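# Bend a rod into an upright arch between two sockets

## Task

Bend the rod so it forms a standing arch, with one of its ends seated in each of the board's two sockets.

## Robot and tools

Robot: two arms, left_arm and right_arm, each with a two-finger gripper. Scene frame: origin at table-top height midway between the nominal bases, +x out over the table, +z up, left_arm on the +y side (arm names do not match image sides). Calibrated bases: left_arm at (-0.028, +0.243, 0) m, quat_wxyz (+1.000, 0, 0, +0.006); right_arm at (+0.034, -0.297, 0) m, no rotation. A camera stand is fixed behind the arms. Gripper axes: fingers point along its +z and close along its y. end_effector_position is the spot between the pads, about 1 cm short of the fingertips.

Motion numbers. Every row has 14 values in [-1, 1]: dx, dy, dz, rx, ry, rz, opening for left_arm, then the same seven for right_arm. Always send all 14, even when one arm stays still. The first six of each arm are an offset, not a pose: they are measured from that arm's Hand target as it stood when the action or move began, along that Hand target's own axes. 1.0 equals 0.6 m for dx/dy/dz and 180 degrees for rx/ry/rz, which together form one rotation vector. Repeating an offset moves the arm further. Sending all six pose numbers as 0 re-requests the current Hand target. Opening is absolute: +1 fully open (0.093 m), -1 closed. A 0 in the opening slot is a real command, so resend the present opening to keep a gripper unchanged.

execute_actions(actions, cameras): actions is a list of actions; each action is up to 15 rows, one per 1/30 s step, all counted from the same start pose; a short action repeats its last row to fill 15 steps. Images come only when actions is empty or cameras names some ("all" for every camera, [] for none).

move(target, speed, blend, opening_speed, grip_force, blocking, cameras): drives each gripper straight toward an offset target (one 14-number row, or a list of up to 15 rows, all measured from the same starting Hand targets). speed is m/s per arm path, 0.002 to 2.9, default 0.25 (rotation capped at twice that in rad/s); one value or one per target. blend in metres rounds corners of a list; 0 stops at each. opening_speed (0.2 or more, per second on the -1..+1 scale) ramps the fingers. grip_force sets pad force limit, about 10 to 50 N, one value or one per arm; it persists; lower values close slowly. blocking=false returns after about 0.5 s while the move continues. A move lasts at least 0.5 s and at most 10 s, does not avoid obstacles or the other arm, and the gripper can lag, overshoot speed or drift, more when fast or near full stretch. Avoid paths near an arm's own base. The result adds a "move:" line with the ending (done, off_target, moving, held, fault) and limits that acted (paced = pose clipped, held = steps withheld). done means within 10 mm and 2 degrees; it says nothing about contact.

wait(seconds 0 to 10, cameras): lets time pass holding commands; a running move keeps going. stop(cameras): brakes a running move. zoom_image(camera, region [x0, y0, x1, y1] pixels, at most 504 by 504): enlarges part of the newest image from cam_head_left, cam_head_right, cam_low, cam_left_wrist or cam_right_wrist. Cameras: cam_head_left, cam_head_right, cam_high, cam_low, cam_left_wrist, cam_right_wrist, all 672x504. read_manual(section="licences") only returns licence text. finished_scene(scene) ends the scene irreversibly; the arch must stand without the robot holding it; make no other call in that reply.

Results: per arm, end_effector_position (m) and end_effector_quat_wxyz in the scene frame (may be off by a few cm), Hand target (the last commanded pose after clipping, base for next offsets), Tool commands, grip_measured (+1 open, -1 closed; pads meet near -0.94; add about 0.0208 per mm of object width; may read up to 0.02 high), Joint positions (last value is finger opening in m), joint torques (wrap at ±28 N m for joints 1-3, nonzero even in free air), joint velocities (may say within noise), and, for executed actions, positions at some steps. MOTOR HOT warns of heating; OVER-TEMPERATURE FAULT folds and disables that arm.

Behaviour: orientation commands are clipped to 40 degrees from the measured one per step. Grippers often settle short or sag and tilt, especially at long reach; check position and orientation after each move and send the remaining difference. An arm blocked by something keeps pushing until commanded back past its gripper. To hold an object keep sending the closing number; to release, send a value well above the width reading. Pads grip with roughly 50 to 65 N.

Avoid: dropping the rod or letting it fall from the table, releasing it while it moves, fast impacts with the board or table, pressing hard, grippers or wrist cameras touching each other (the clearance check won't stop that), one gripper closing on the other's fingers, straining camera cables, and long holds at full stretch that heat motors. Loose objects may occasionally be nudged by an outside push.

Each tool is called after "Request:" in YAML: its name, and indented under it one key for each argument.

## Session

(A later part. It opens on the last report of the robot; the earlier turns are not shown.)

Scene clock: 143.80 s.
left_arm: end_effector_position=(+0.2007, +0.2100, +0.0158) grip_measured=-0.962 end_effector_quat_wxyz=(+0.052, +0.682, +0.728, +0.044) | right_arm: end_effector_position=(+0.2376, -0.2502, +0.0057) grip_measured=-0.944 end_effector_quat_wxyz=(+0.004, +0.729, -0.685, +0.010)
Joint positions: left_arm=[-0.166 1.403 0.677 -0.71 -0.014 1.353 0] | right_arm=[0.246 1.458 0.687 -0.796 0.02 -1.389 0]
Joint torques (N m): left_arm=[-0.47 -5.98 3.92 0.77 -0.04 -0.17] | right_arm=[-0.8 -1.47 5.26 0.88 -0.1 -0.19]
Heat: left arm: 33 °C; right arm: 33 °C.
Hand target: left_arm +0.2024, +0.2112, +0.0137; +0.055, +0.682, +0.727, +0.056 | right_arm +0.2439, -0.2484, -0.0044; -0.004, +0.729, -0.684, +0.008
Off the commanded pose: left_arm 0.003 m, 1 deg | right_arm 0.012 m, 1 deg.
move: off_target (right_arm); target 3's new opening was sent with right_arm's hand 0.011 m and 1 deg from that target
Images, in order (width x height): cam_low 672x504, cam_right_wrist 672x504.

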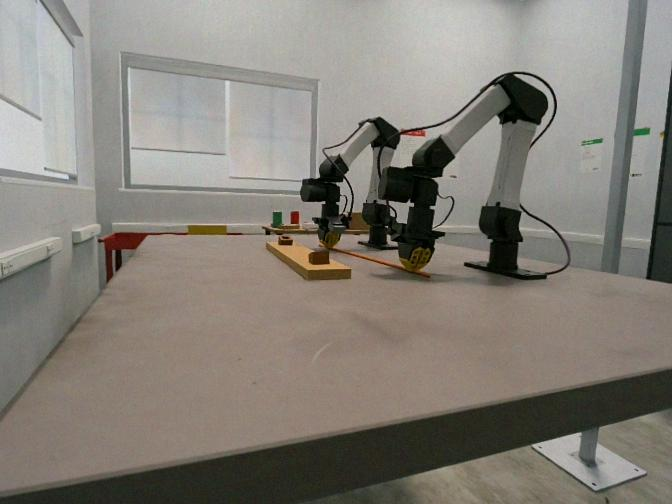

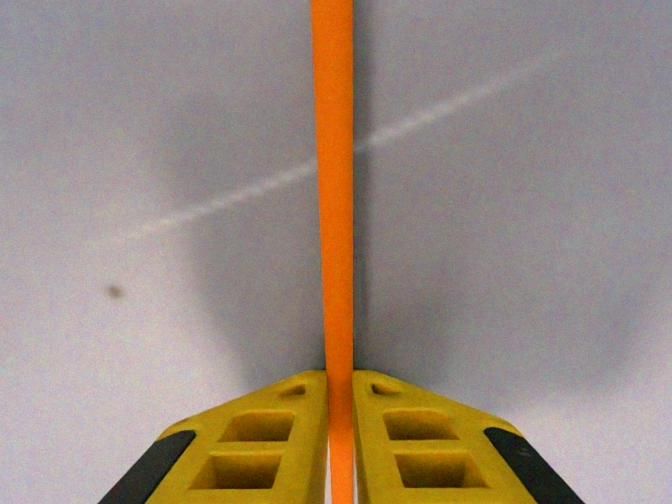

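Request:
move:
  target:
    - [-0.0007,0.0286,-0.181,0,0,0,-1,0.001,-0.003,-0.2,0,0,0,-1]
    - [-0.0213,0.3693,-0.3394,-0.45,-0.016,0.015,-1,0.0182,-0.25,-0.4198,0.495,0.0145,0.017,-1]
  blend: 0.03
  cameras: ["all"]

Scene clock: 167.00 s.
left_arm: end_effector_position=(+0.3896, +0.2127, +0.2509) grip_measured=-0.962 end_effector_quat_wxyz=(+0.494, +0.497, +0.507, +0.502) | right_arm: end_effector_position=(+0.3895, -0.2492, +0.2547) grip_measured=-0.960 end_effector_quat_wxyz=(+0.500, -0.496, +0.503, -0.501)
Joint positions: left_arm=[-0.145 1.318 0.599 0.712 -0.151 1.568 0] | right_arm=[0.26 1.018 0.438 0.583 0.267 -1.566 0]
Joint torques (N m): left_arm=[0.39 -5.26 6.26 2.2 0.27 -0.16] | right_arm=[-0.44 -1.84 7.17 2.25 -0.05 -0.1]
Heat: left arm: 33 °C; right arm: 33 °C.
Hand target: left_arm +0.3899, +0.2111, +0.2495; +0.500, +0.500, +0.500, +0.500 | right_arm +0.3900, -0.2487, +0.2501; +0.501, -0.499, +0.500, -0.501
Off the commanded pose: left_arm 0.002 m, 1 deg | right_arm 0.005 m, 1 deg.
move: done

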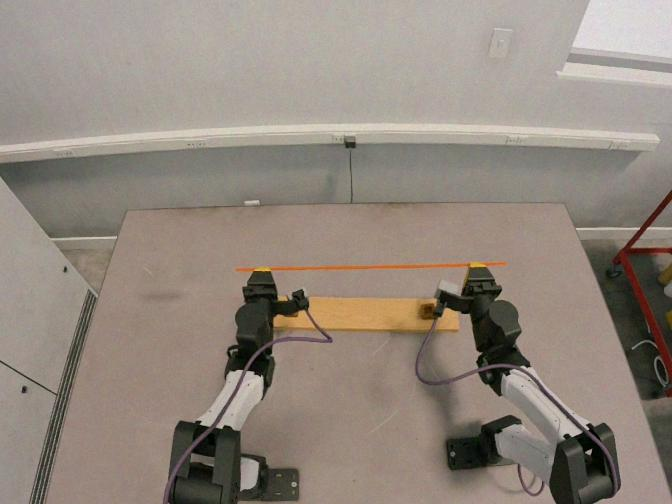

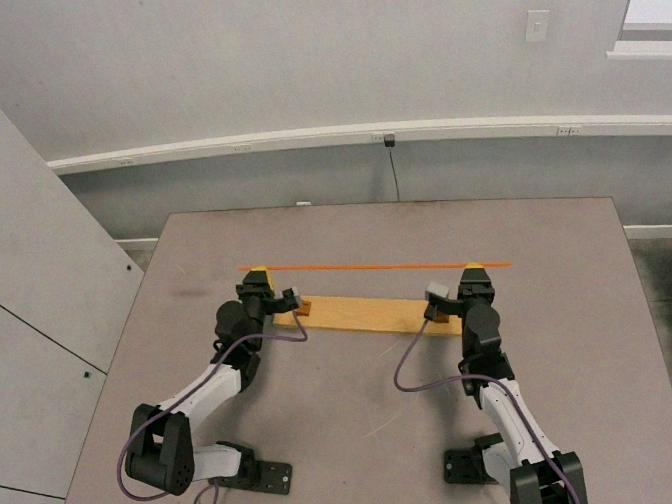

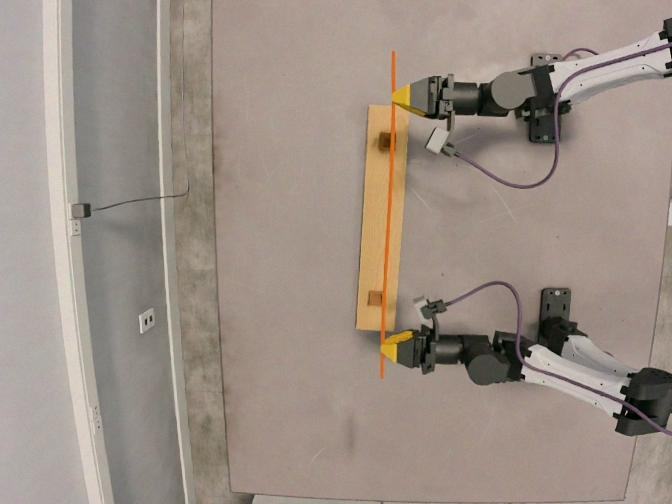

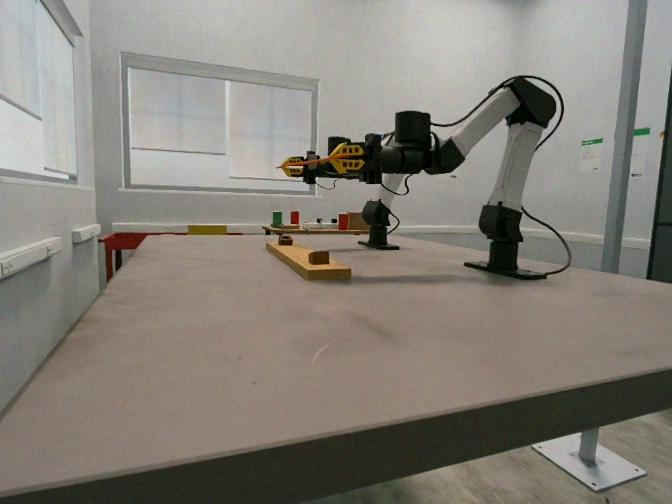

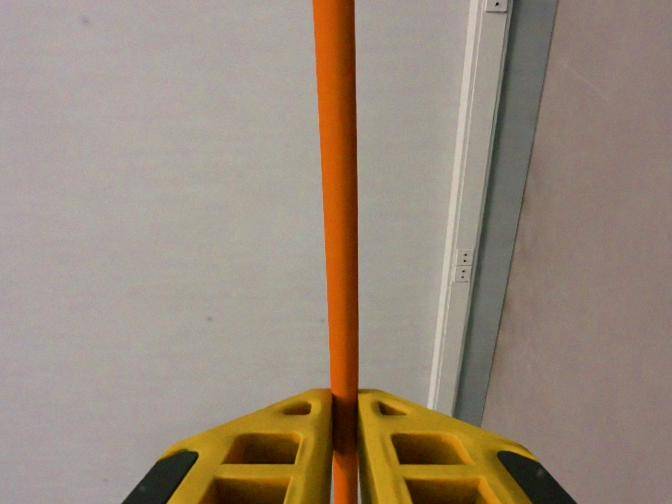

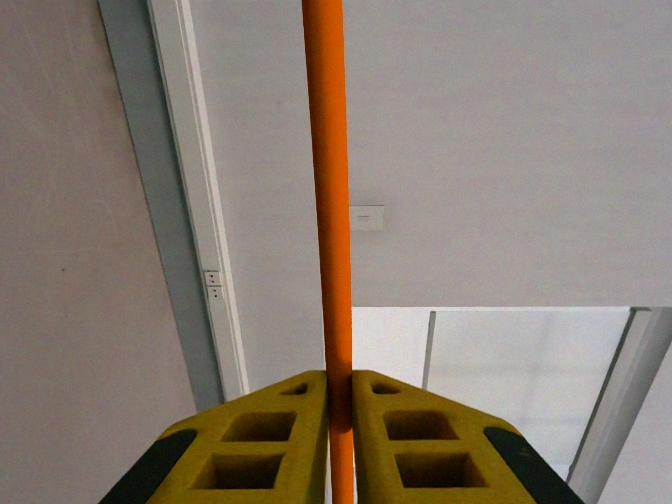

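Request:
move:
  target:
    - [-0.0045,0,0,0,0,-0.0833,-1,-0.0045,0,0,0,0,0.0833,-1]
    - [-0.0175,0,0,0,0,-0.1667,-1,-0.0175,0,0,0,0,0.1667,-1]
    - [-0.0383,0,0,0,0,-0.25,-1,-0.0383,0,0,0,0,0.25,-1]
    - [-0.0667,0,0,0,0,-0.3333,-1,-0.0667,0,0,0,0,0.3333,-1]
  blend: 0.01
  cameras: ["all"]

Scene clock: 182.60 s.
left_arm: end_effector_position=(+0.3872, +0.1776, +0.2375) grip_measured=-0.962 end_effector_quat_wxyz=(+0.662, +0.201, +0.693, +0.203) | right_arm: end_effector_position=(+0.3871, -0.2152, +0.2363) grip_measured=-0.960 end_effector_quat_wxyz=(+0.661, -0.204, +0.692, -0.206)
Joint positions: left_arm=[-0.28 1.353 0.599 0.712 -0.282 0.568 0] | right_arm=[0.432 1.091 0.438 0.608 0.446 -0.57 0]
Joint torques (N m): left_arm=[-0.98 -5.57 8.68 2.23 0.09 -0.67] | right_arm=[1.02 -2.33 10.11 2.35 0.03 0.38]
Heat: left arm: 39 °C; right arm: 35 °C.
Hand target: left_arm +0.3899, +0.1711, +0.2496; +0.683, +0.183, +0.683, +0.183 | right_arm +0.3900, -0.2086, +0.2500; +0.684, -0.183, +0.682, -0.183
Off the commanded pose: left_arm 0.014 m, 4 deg | right_arm 0.016 m, 5 deg.
move: off_target (left_arm, right_arm)

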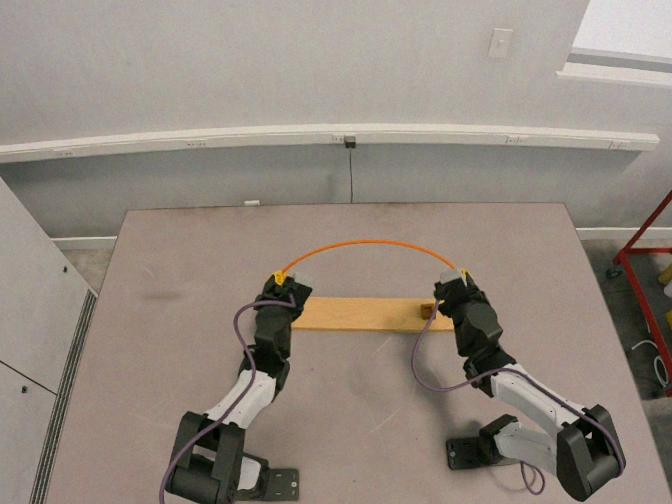

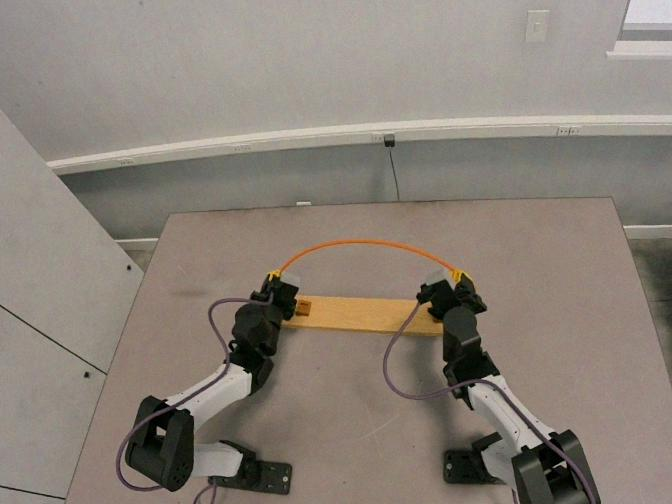

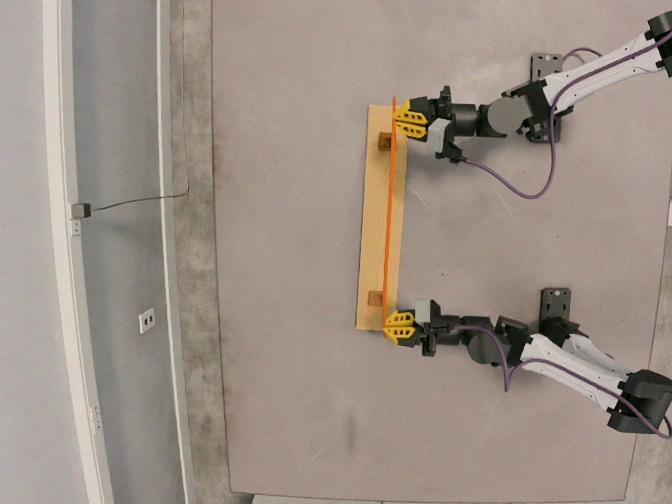

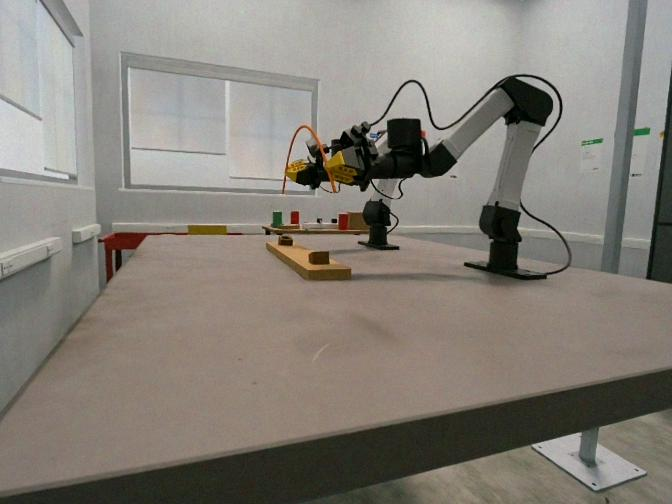

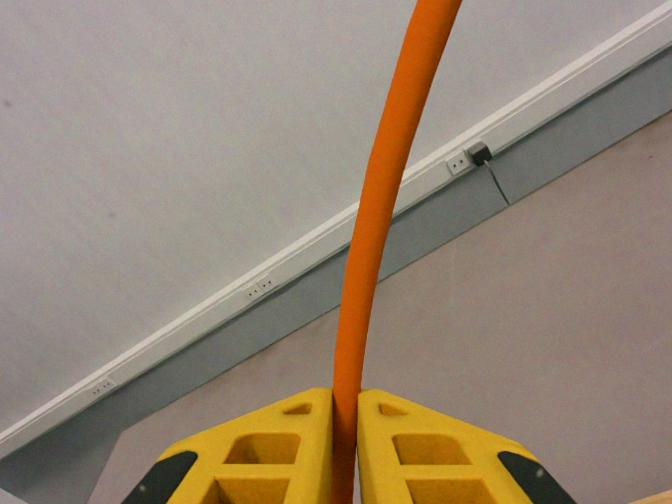

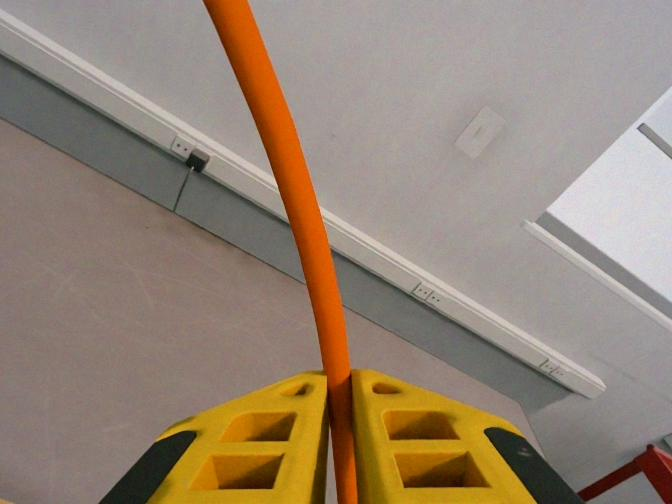

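Request:
move:
  target:
    - [-0.0292,-0.0505,0,0,0,-0.128,-1,-0.0292,0.0505,0,0,0,0.128,-1]
    - [0.043,-0.0922,0,0,0,-0.128,-1,0.043,0.0922,0,0,0,0.128,-1]
  blend: 0.01
  cameras: ["all"]

Request:
zoom_image:
  camera: "cam_low"
  region: [230, 130, 410, 290]

Request:
zoom_image:
  camera: "cam_head_left"
  region: [240, 220, 490, 380]

Request:
zoom_image:
  camera: "cam_head_right"
  region: [240, 220, 490, 380]

Request:
zoom_image:
  camera: "cam_high"
  region: [340, 80, 480, 360]

Scene clock: 192.40 s.
left_arm: end_effector_position=(+0.3904, +0.1445, +0.1945) grip_measured=-0.962 end_effector_quat_wxyz=(+0.693, +0.055, +0.715, +0.071) | right_arm: end_effector_position=(+0.3912, -0.1810, +0.1961) grip_measured=-0.960 end_effector_quat_wxyz=(+0.694, -0.057, +0.714, -0.074)
Joint positions: left_arm=[-0.401 1.555 0.544 0.98 -0.413 0.166 0] | right_arm=[0.571 1.349 0.379 0.938 0.596 -0.168 0]
Joint torques (N m): left_arm=[-1.22 -6.42 6.08 2.28 0.12 -0.63] | right_arm=[1.25 -3.73 6.82 2.38 -0.06 0.38]
Heat: left arm: 41 °C; right arm: 36 °C.
Hand target: left_arm +0.3899, +0.1361, +0.1995; +0.706, +0.043, +0.706, +0.043 | right_arm +0.3901, -0.1736, +0.2001; +0.707, -0.043, +0.705, -0.043
Off the commanded pose: left_arm 0.010 m, 4 deg | right_arm 0.008 m, 4 deg.
move: off_target (left_arm, right_arm)

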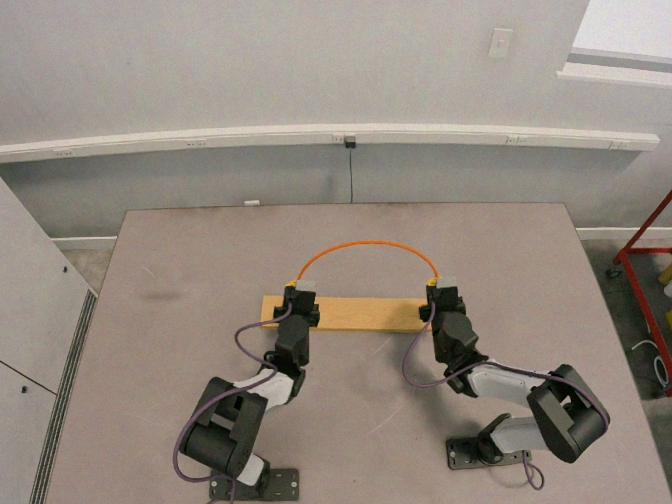

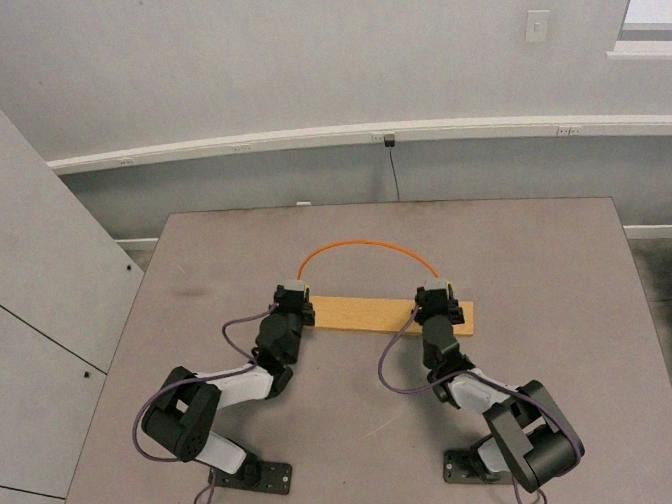

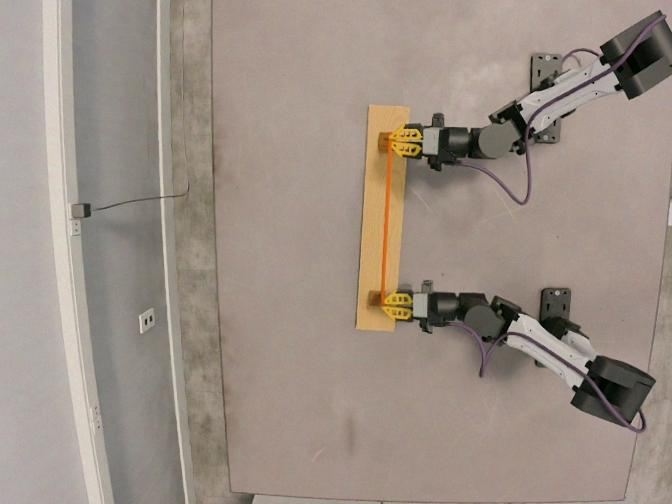

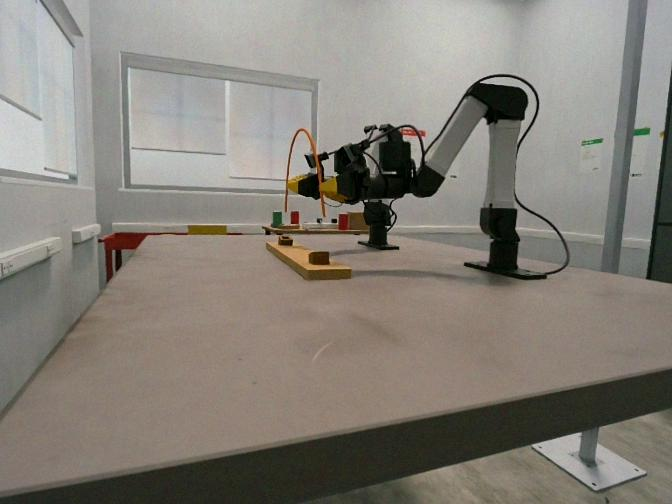

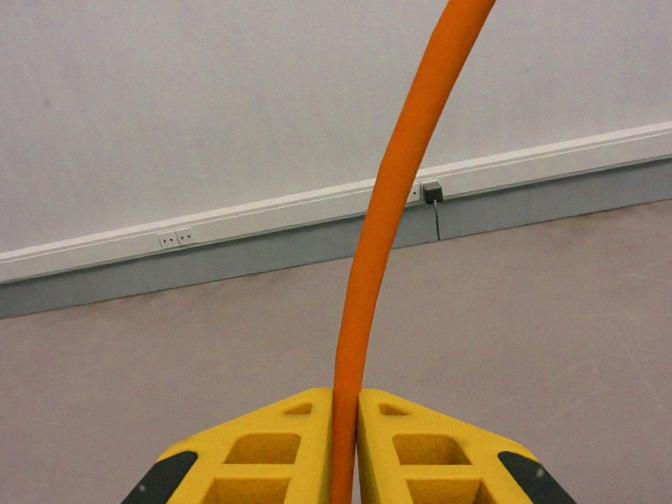

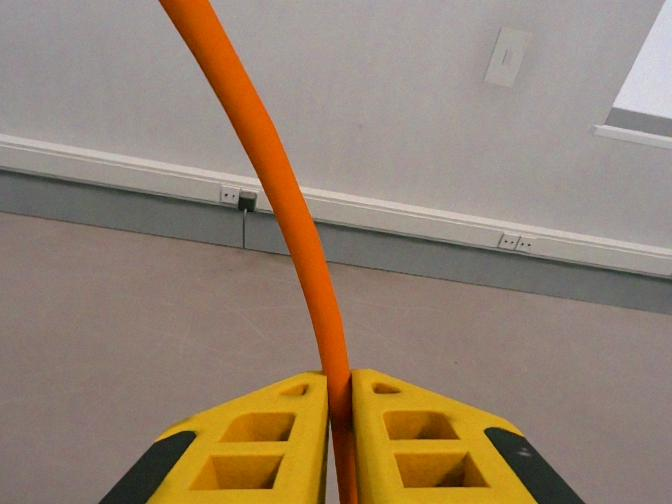

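Scaled by 2.800 from the camera's 672x504 image, which has a finer 960x720 frame.

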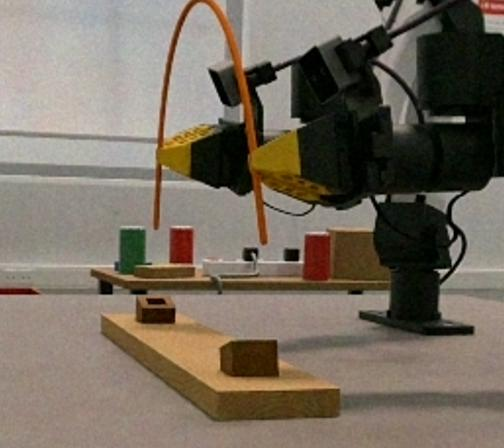

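Scaled by 2.016 from the camera's 672x504 image, which has a finer 960x720 frame.

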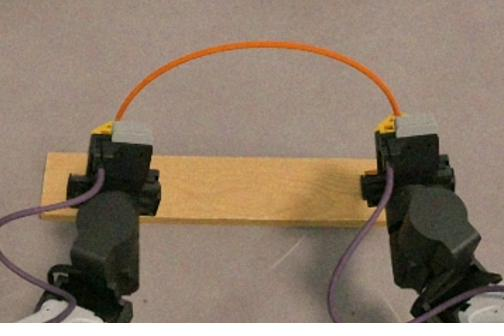

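Scaled by 2.016 from the camera's 672x504 image, which has a finer 960x720 frame.

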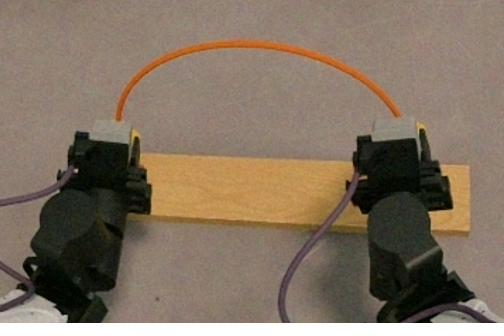

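Scaled by 1.800 from the camera's 672x504 image, which has a finer 960x720 frame.

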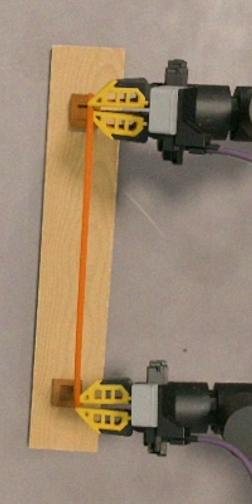

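Request:
move:
  target: [0.0993,-0.0121,0,0,0,0,-1,0.0993,0.0121,0,0,0,0,-1]
  cameras: ["all"]

Request:
zoom_image:
  camera: "cam_low"
  region: [230, 130, 410, 290]

Request:
zoom_image:
  camera: "cam_high"
  region: [360, 110, 440, 190]

Request:
zoom_image:
  camera: "cam_high"
  region: [350, 260, 430, 340]

Request:
zoom_image:
  camera: "cam_head_left"
  region: [260, 260, 340, 340]

Request:
zoom_image:
  camera: "cam_head_right"
  region: [400, 260, 480, 340]

Scene clock: 210.57 s.
left_arm: end_effector_position=(+0.3907, +0.1449, +0.1336) grip_measured=-0.962 end_effector_quat_wxyz=(+0.693, +0.052, +0.716, +0.069) | right_arm: end_effector_position=(+0.3915, -0.1823, +0.1351) grip_measured=-0.960 end_effector_quat_wxyz=(+0.693, -0.051, +0.715, -0.074)
Joint positions: left_arm=[-0.401 1.831 0.467 1.331 -0.416 0.159 0] | right_arm=[0.571 1.698 0.281 1.382 0.605 -0.158 0]
Joint torques (N m): left_arm=[-1.22 -7.58 4.44 2.2 0.15 -0.55] | right_arm=[1.26 -5.01 4.92 2.39 -0.16 0.29]
Heat: left arm: 44 °C; right arm: 39 °C.
Hand target: left_arm +0.3900, +0.1361, +0.1396; +0.706, +0.042, +0.706, +0.043 | right_arm +0.3902, -0.1736, +0.1401; +0.707, -0.043, +0.705, -0.043
Off the commanded pose: left_arm 0.011 m, 4 deg | right_arm 0.010 m, 4 deg.
move: off_target (left_arm, right_arm)

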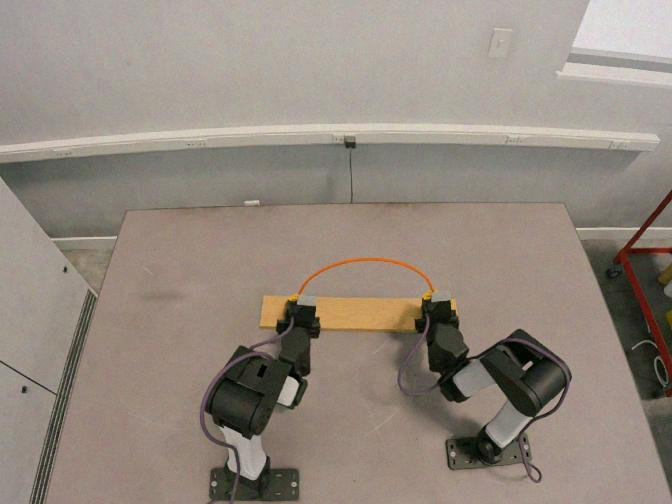

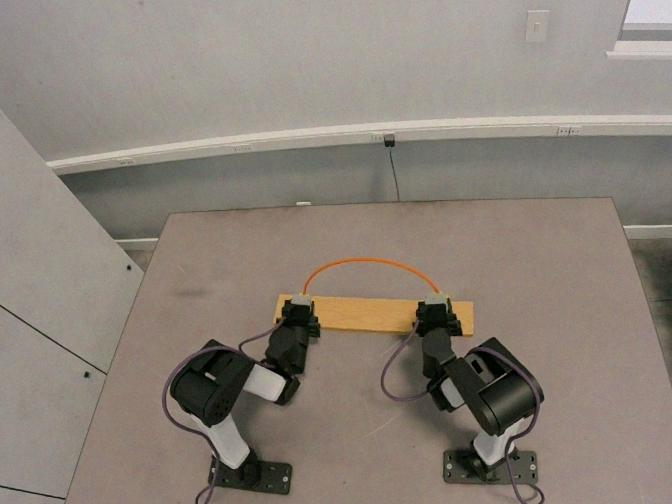

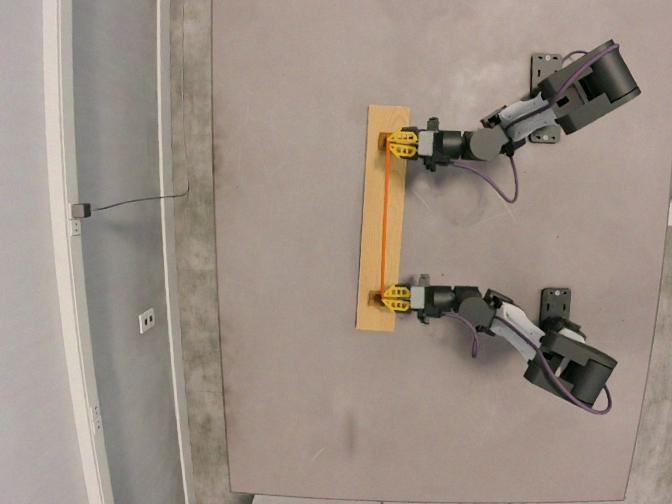

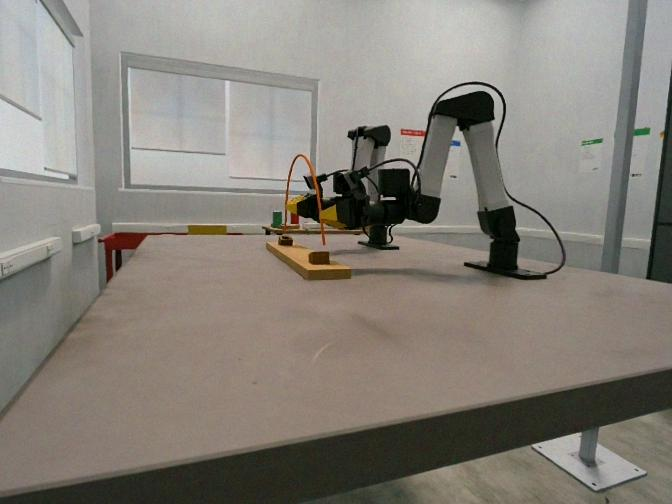

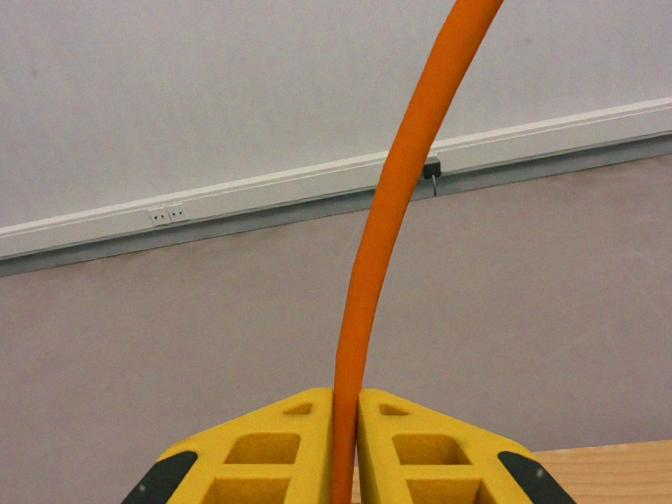

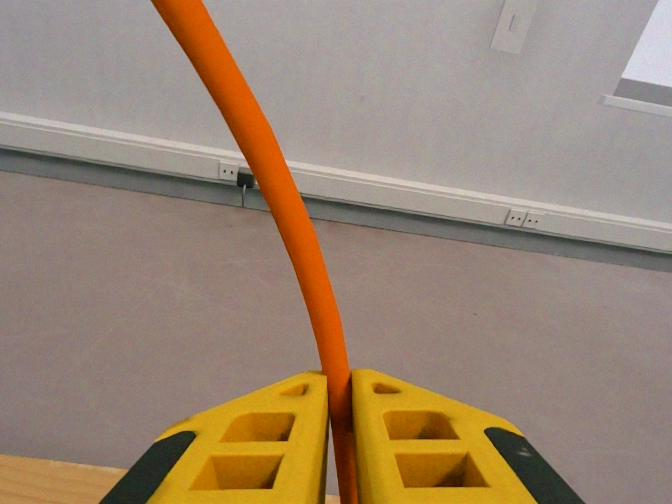

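Scaled by 2.800 from the camera's 672x504 image, which has a finer 960x720 frame.

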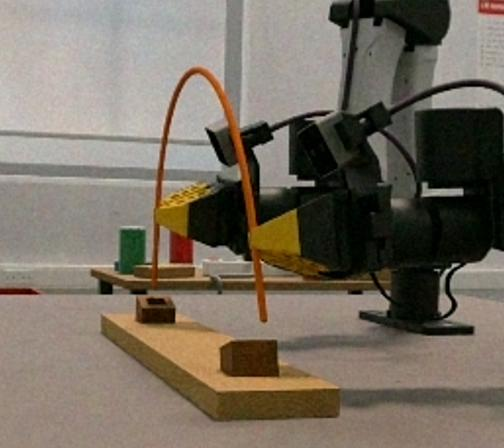

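Scaled by 6.300 from the camera's 672x504 image, which has a finer 960x720 frame.

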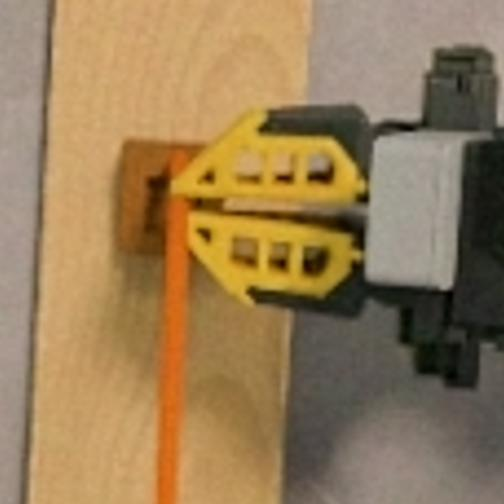

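Scaled by 6.300 from the camera's 672x504 image, which has a finer 960x720 frame.

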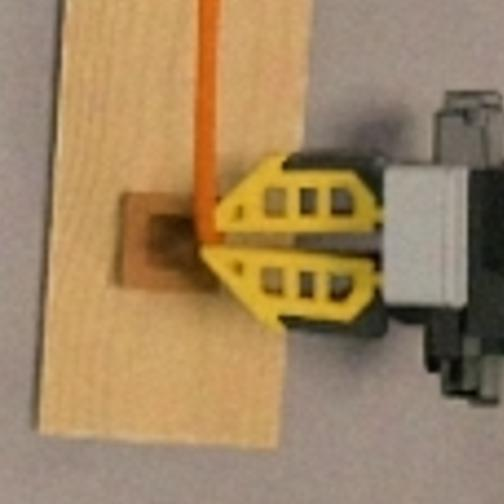

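Scaled by 6.300 from the camera's 672x504 image, which has a finer 960x720 frame.

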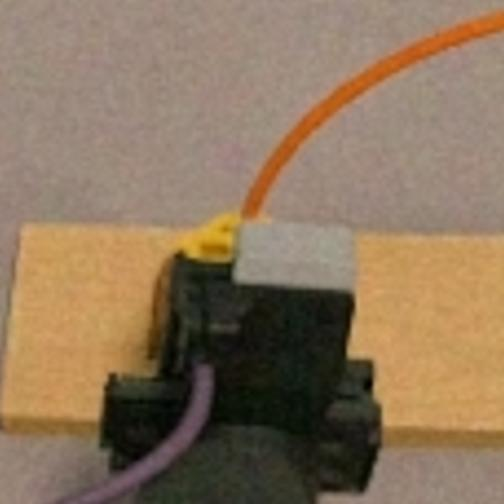

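Scaled by 6.300 from the camera's 672x504 image, which has a finer 960x720 frame.

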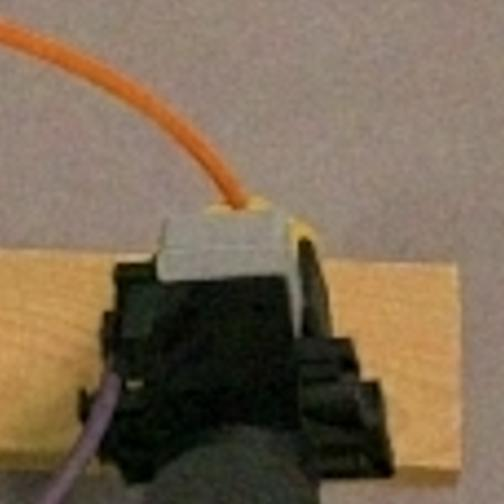

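Request:
move:
  target: [0.021,0.0075,0.01,0,0,0,-1,0.0187,0.0125,0.0067,0,0,0,-1]
  cameras: ["cam_low","cam_high"]

Request:
zoom_image:
  camera: "cam_low"
  region: [260, 190, 350, 280]

Request:
zoom_image:
  camera: "cam_high"
  region: [360, 110, 440, 190]

Request:
zoom_image:
  camera: "cam_high"
  region: [350, 260, 430, 340]

Scene clock: 226.17 s.
left_arm: end_effector_position=(+0.3931, +0.1492, +0.1175) grip_measured=-0.962 end_effector_quat_wxyz=(+0.687, +0.051, +0.721, +0.074) | right_arm: end_effector_position=(+0.3928, -0.1764, +0.1232) grip_measured=-0.960 end_effector_quat_wxyz=(+0.692, -0.056, +0.716, -0.073)
Joint positions: left_arm=[-0.388 1.901 0.467 1.384 -0.413 0.159 0] | right_arm=[0.584 1.787 0.287 1.463 0.609 -0.162 0]
Joint torques (N m): left_arm=[-0.02 -7.84 4.74 2.35 0.36 -0.55] | right_arm=[1.17 -4.25 5.64 2.4 -0.06 0.32]
Heat: left arm: 43 °C; right arm: 41 °C.
Hand target: left_arm +0.3960, +0.1421, +0.1276; +0.706, +0.043, +0.706, +0.043 | right_arm +0.3943, -0.1675, +0.1280; +0.707, -0.043, +0.705, -0.043
Off the commanded pose: left_arm 0.013 m, 5 deg | right_arm 0.010 m, 4 deg.
move: off_target (left_arm, right_arm)
Images, in order (width x height): cam_high 672x504, cam_low 672x504.

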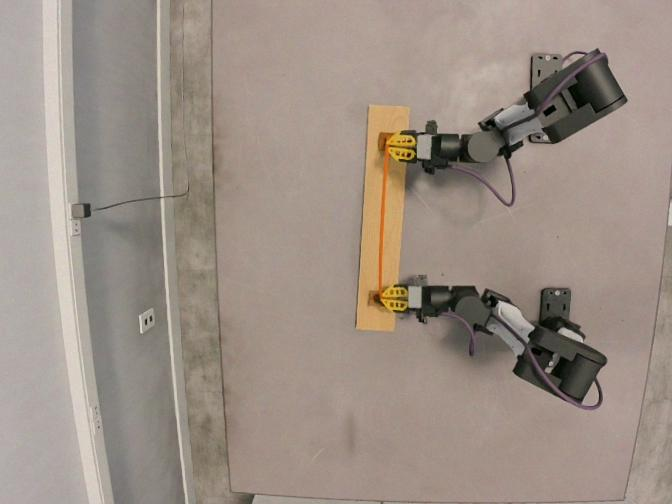

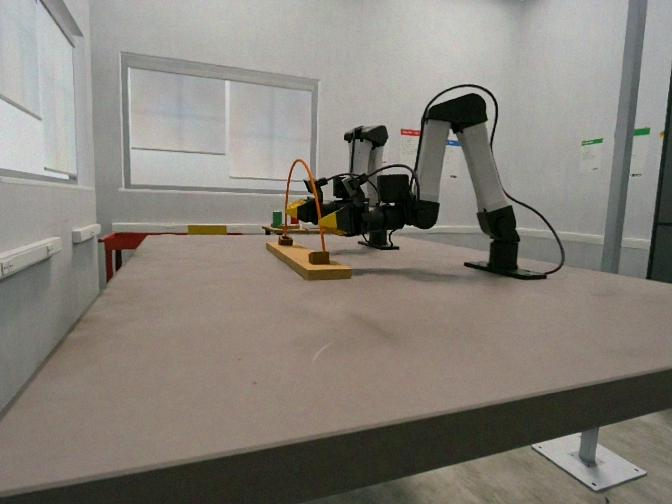

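Scaled by 5.600 from the camera's 672x504 image, which has a finer 960x720 frame.

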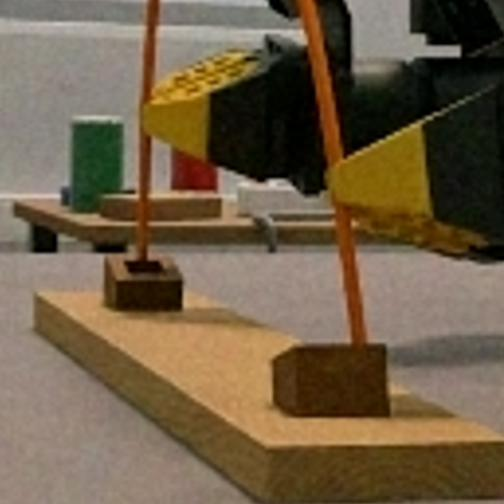

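Scaled by 6.300 from the camera's 672x504 image, which has a finer 960x720 frame.

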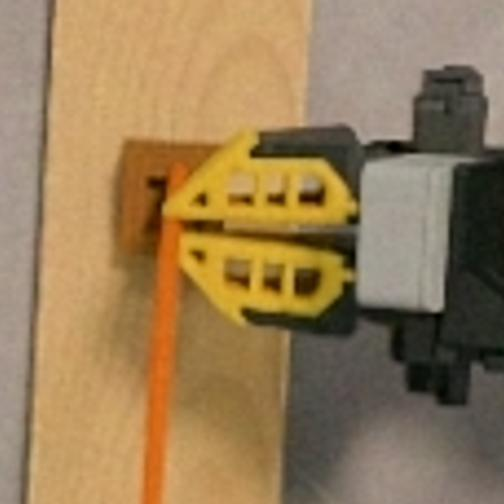

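Scaled by 6.300 from the camera's 672x504 image, which has a finer 960x720 frame.

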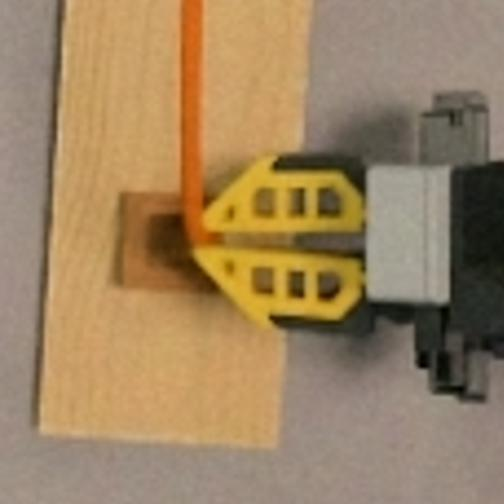

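Request:
move:
  target:
    - [-0.0165,0.002,0,0,0,0,-1,-0.01,0.007,0,0,0,0,-1]
    - [-0.0165,0.002,0.0167,0,0,0,-1,-0.001,0.0083,0,0,0,0,-1]
    - [0.01,-0.001,0.0167,0,0,0,-1,0.0189,0.0105,0,0,0,0,-1]
  speed: 0.1
  cameras: ["cam_low","cam_high"]

Request:
zoom_image:
  camera: "cam_low"
  region: [260, 190, 350, 280]

Request:
zoom_image:
  camera: "cam_high"
  region: [360, 110, 440, 190]

Request:
zoom_image:
  camera: "cam_high"
  region: [350, 260, 430, 340]

Scene clock: 246.63 s.
left_arm: end_effector_position=(+0.4008, +0.1514, +0.1077) grip_measured=-0.962 end_effector_quat_wxyz=(+0.682, +0.052, +0.725, +0.077) | right_arm: end_effector_position=(+0.3955, -0.1701, +0.1103) grip_measured=-0.960 end_effector_quat_wxyz=(+0.683, -0.062, +0.723, -0.080)
Joint positions: left_arm=[-0.372 1.951 0.493 1.396 -0.399 0.159 0] | right_arm=[0.602 1.85 0.31 1.473 0.631 -0.162 0]
Joint torques (N m): left_arm=[-0.21 -8.2 5.56 2.41 0.37 -0.54] | right_arm=[1.05 -3.26 4 2.85 -0.1 0.37]
Heat: left arm: 47 °C; right arm: 39 °C.
Hand target: left_arm +0.4060, +0.1422, +0.1215; +0.706, +0.043, +0.706, +0.043 | right_arm +0.3943, -0.1626, +0.1159; +0.706, -0.043, +0.705, -0.043
Off the commanded pose: left_arm 0.017 m, 5 deg | right_arm 0.010 m, 6 deg.
move: off_target (left_arm, right_arm)
Images, in order (width x height): cam_high 672x504, cam_low 672x504.

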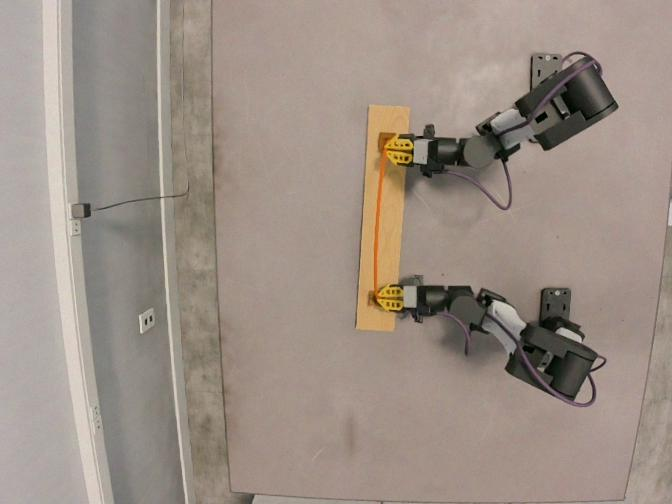

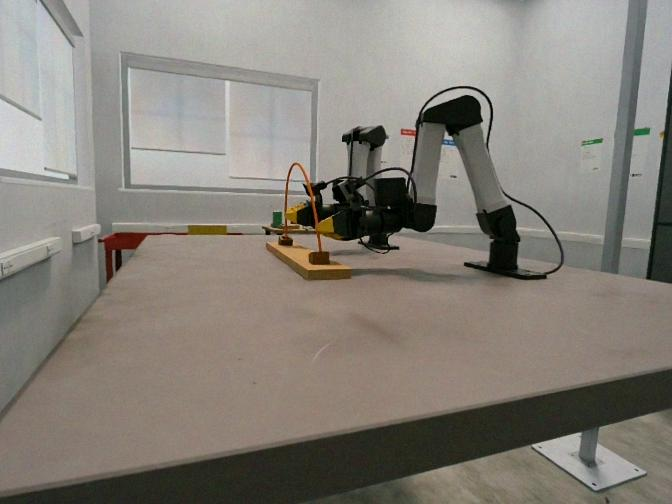

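Scaled by 5.600 from the camera's 672x504 image, which has a finer 960x720 frame.

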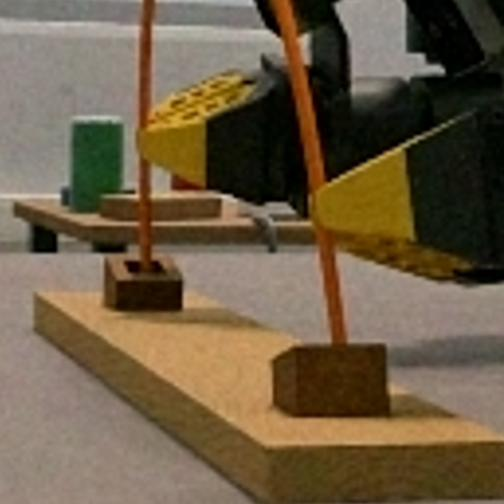

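Scaled by 6.300 from the camera's 672x504 image, which has a finer 960x720 frame.

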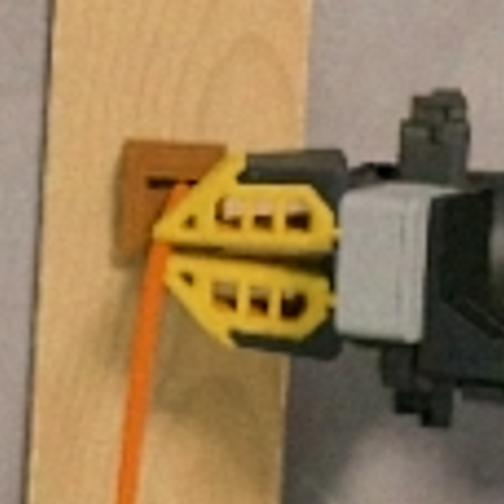

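Scaled by 6.300 from the camera's 672x504 image, which has a finer 960x720 frame.

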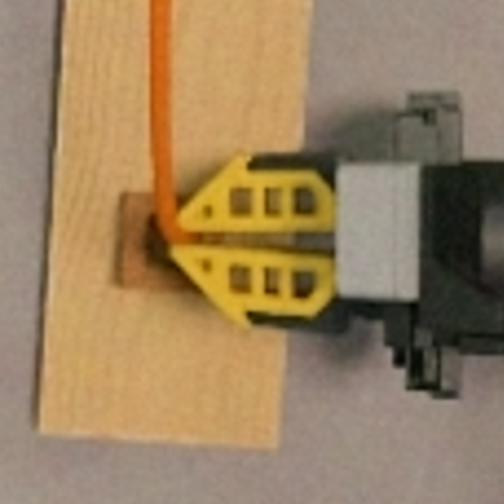

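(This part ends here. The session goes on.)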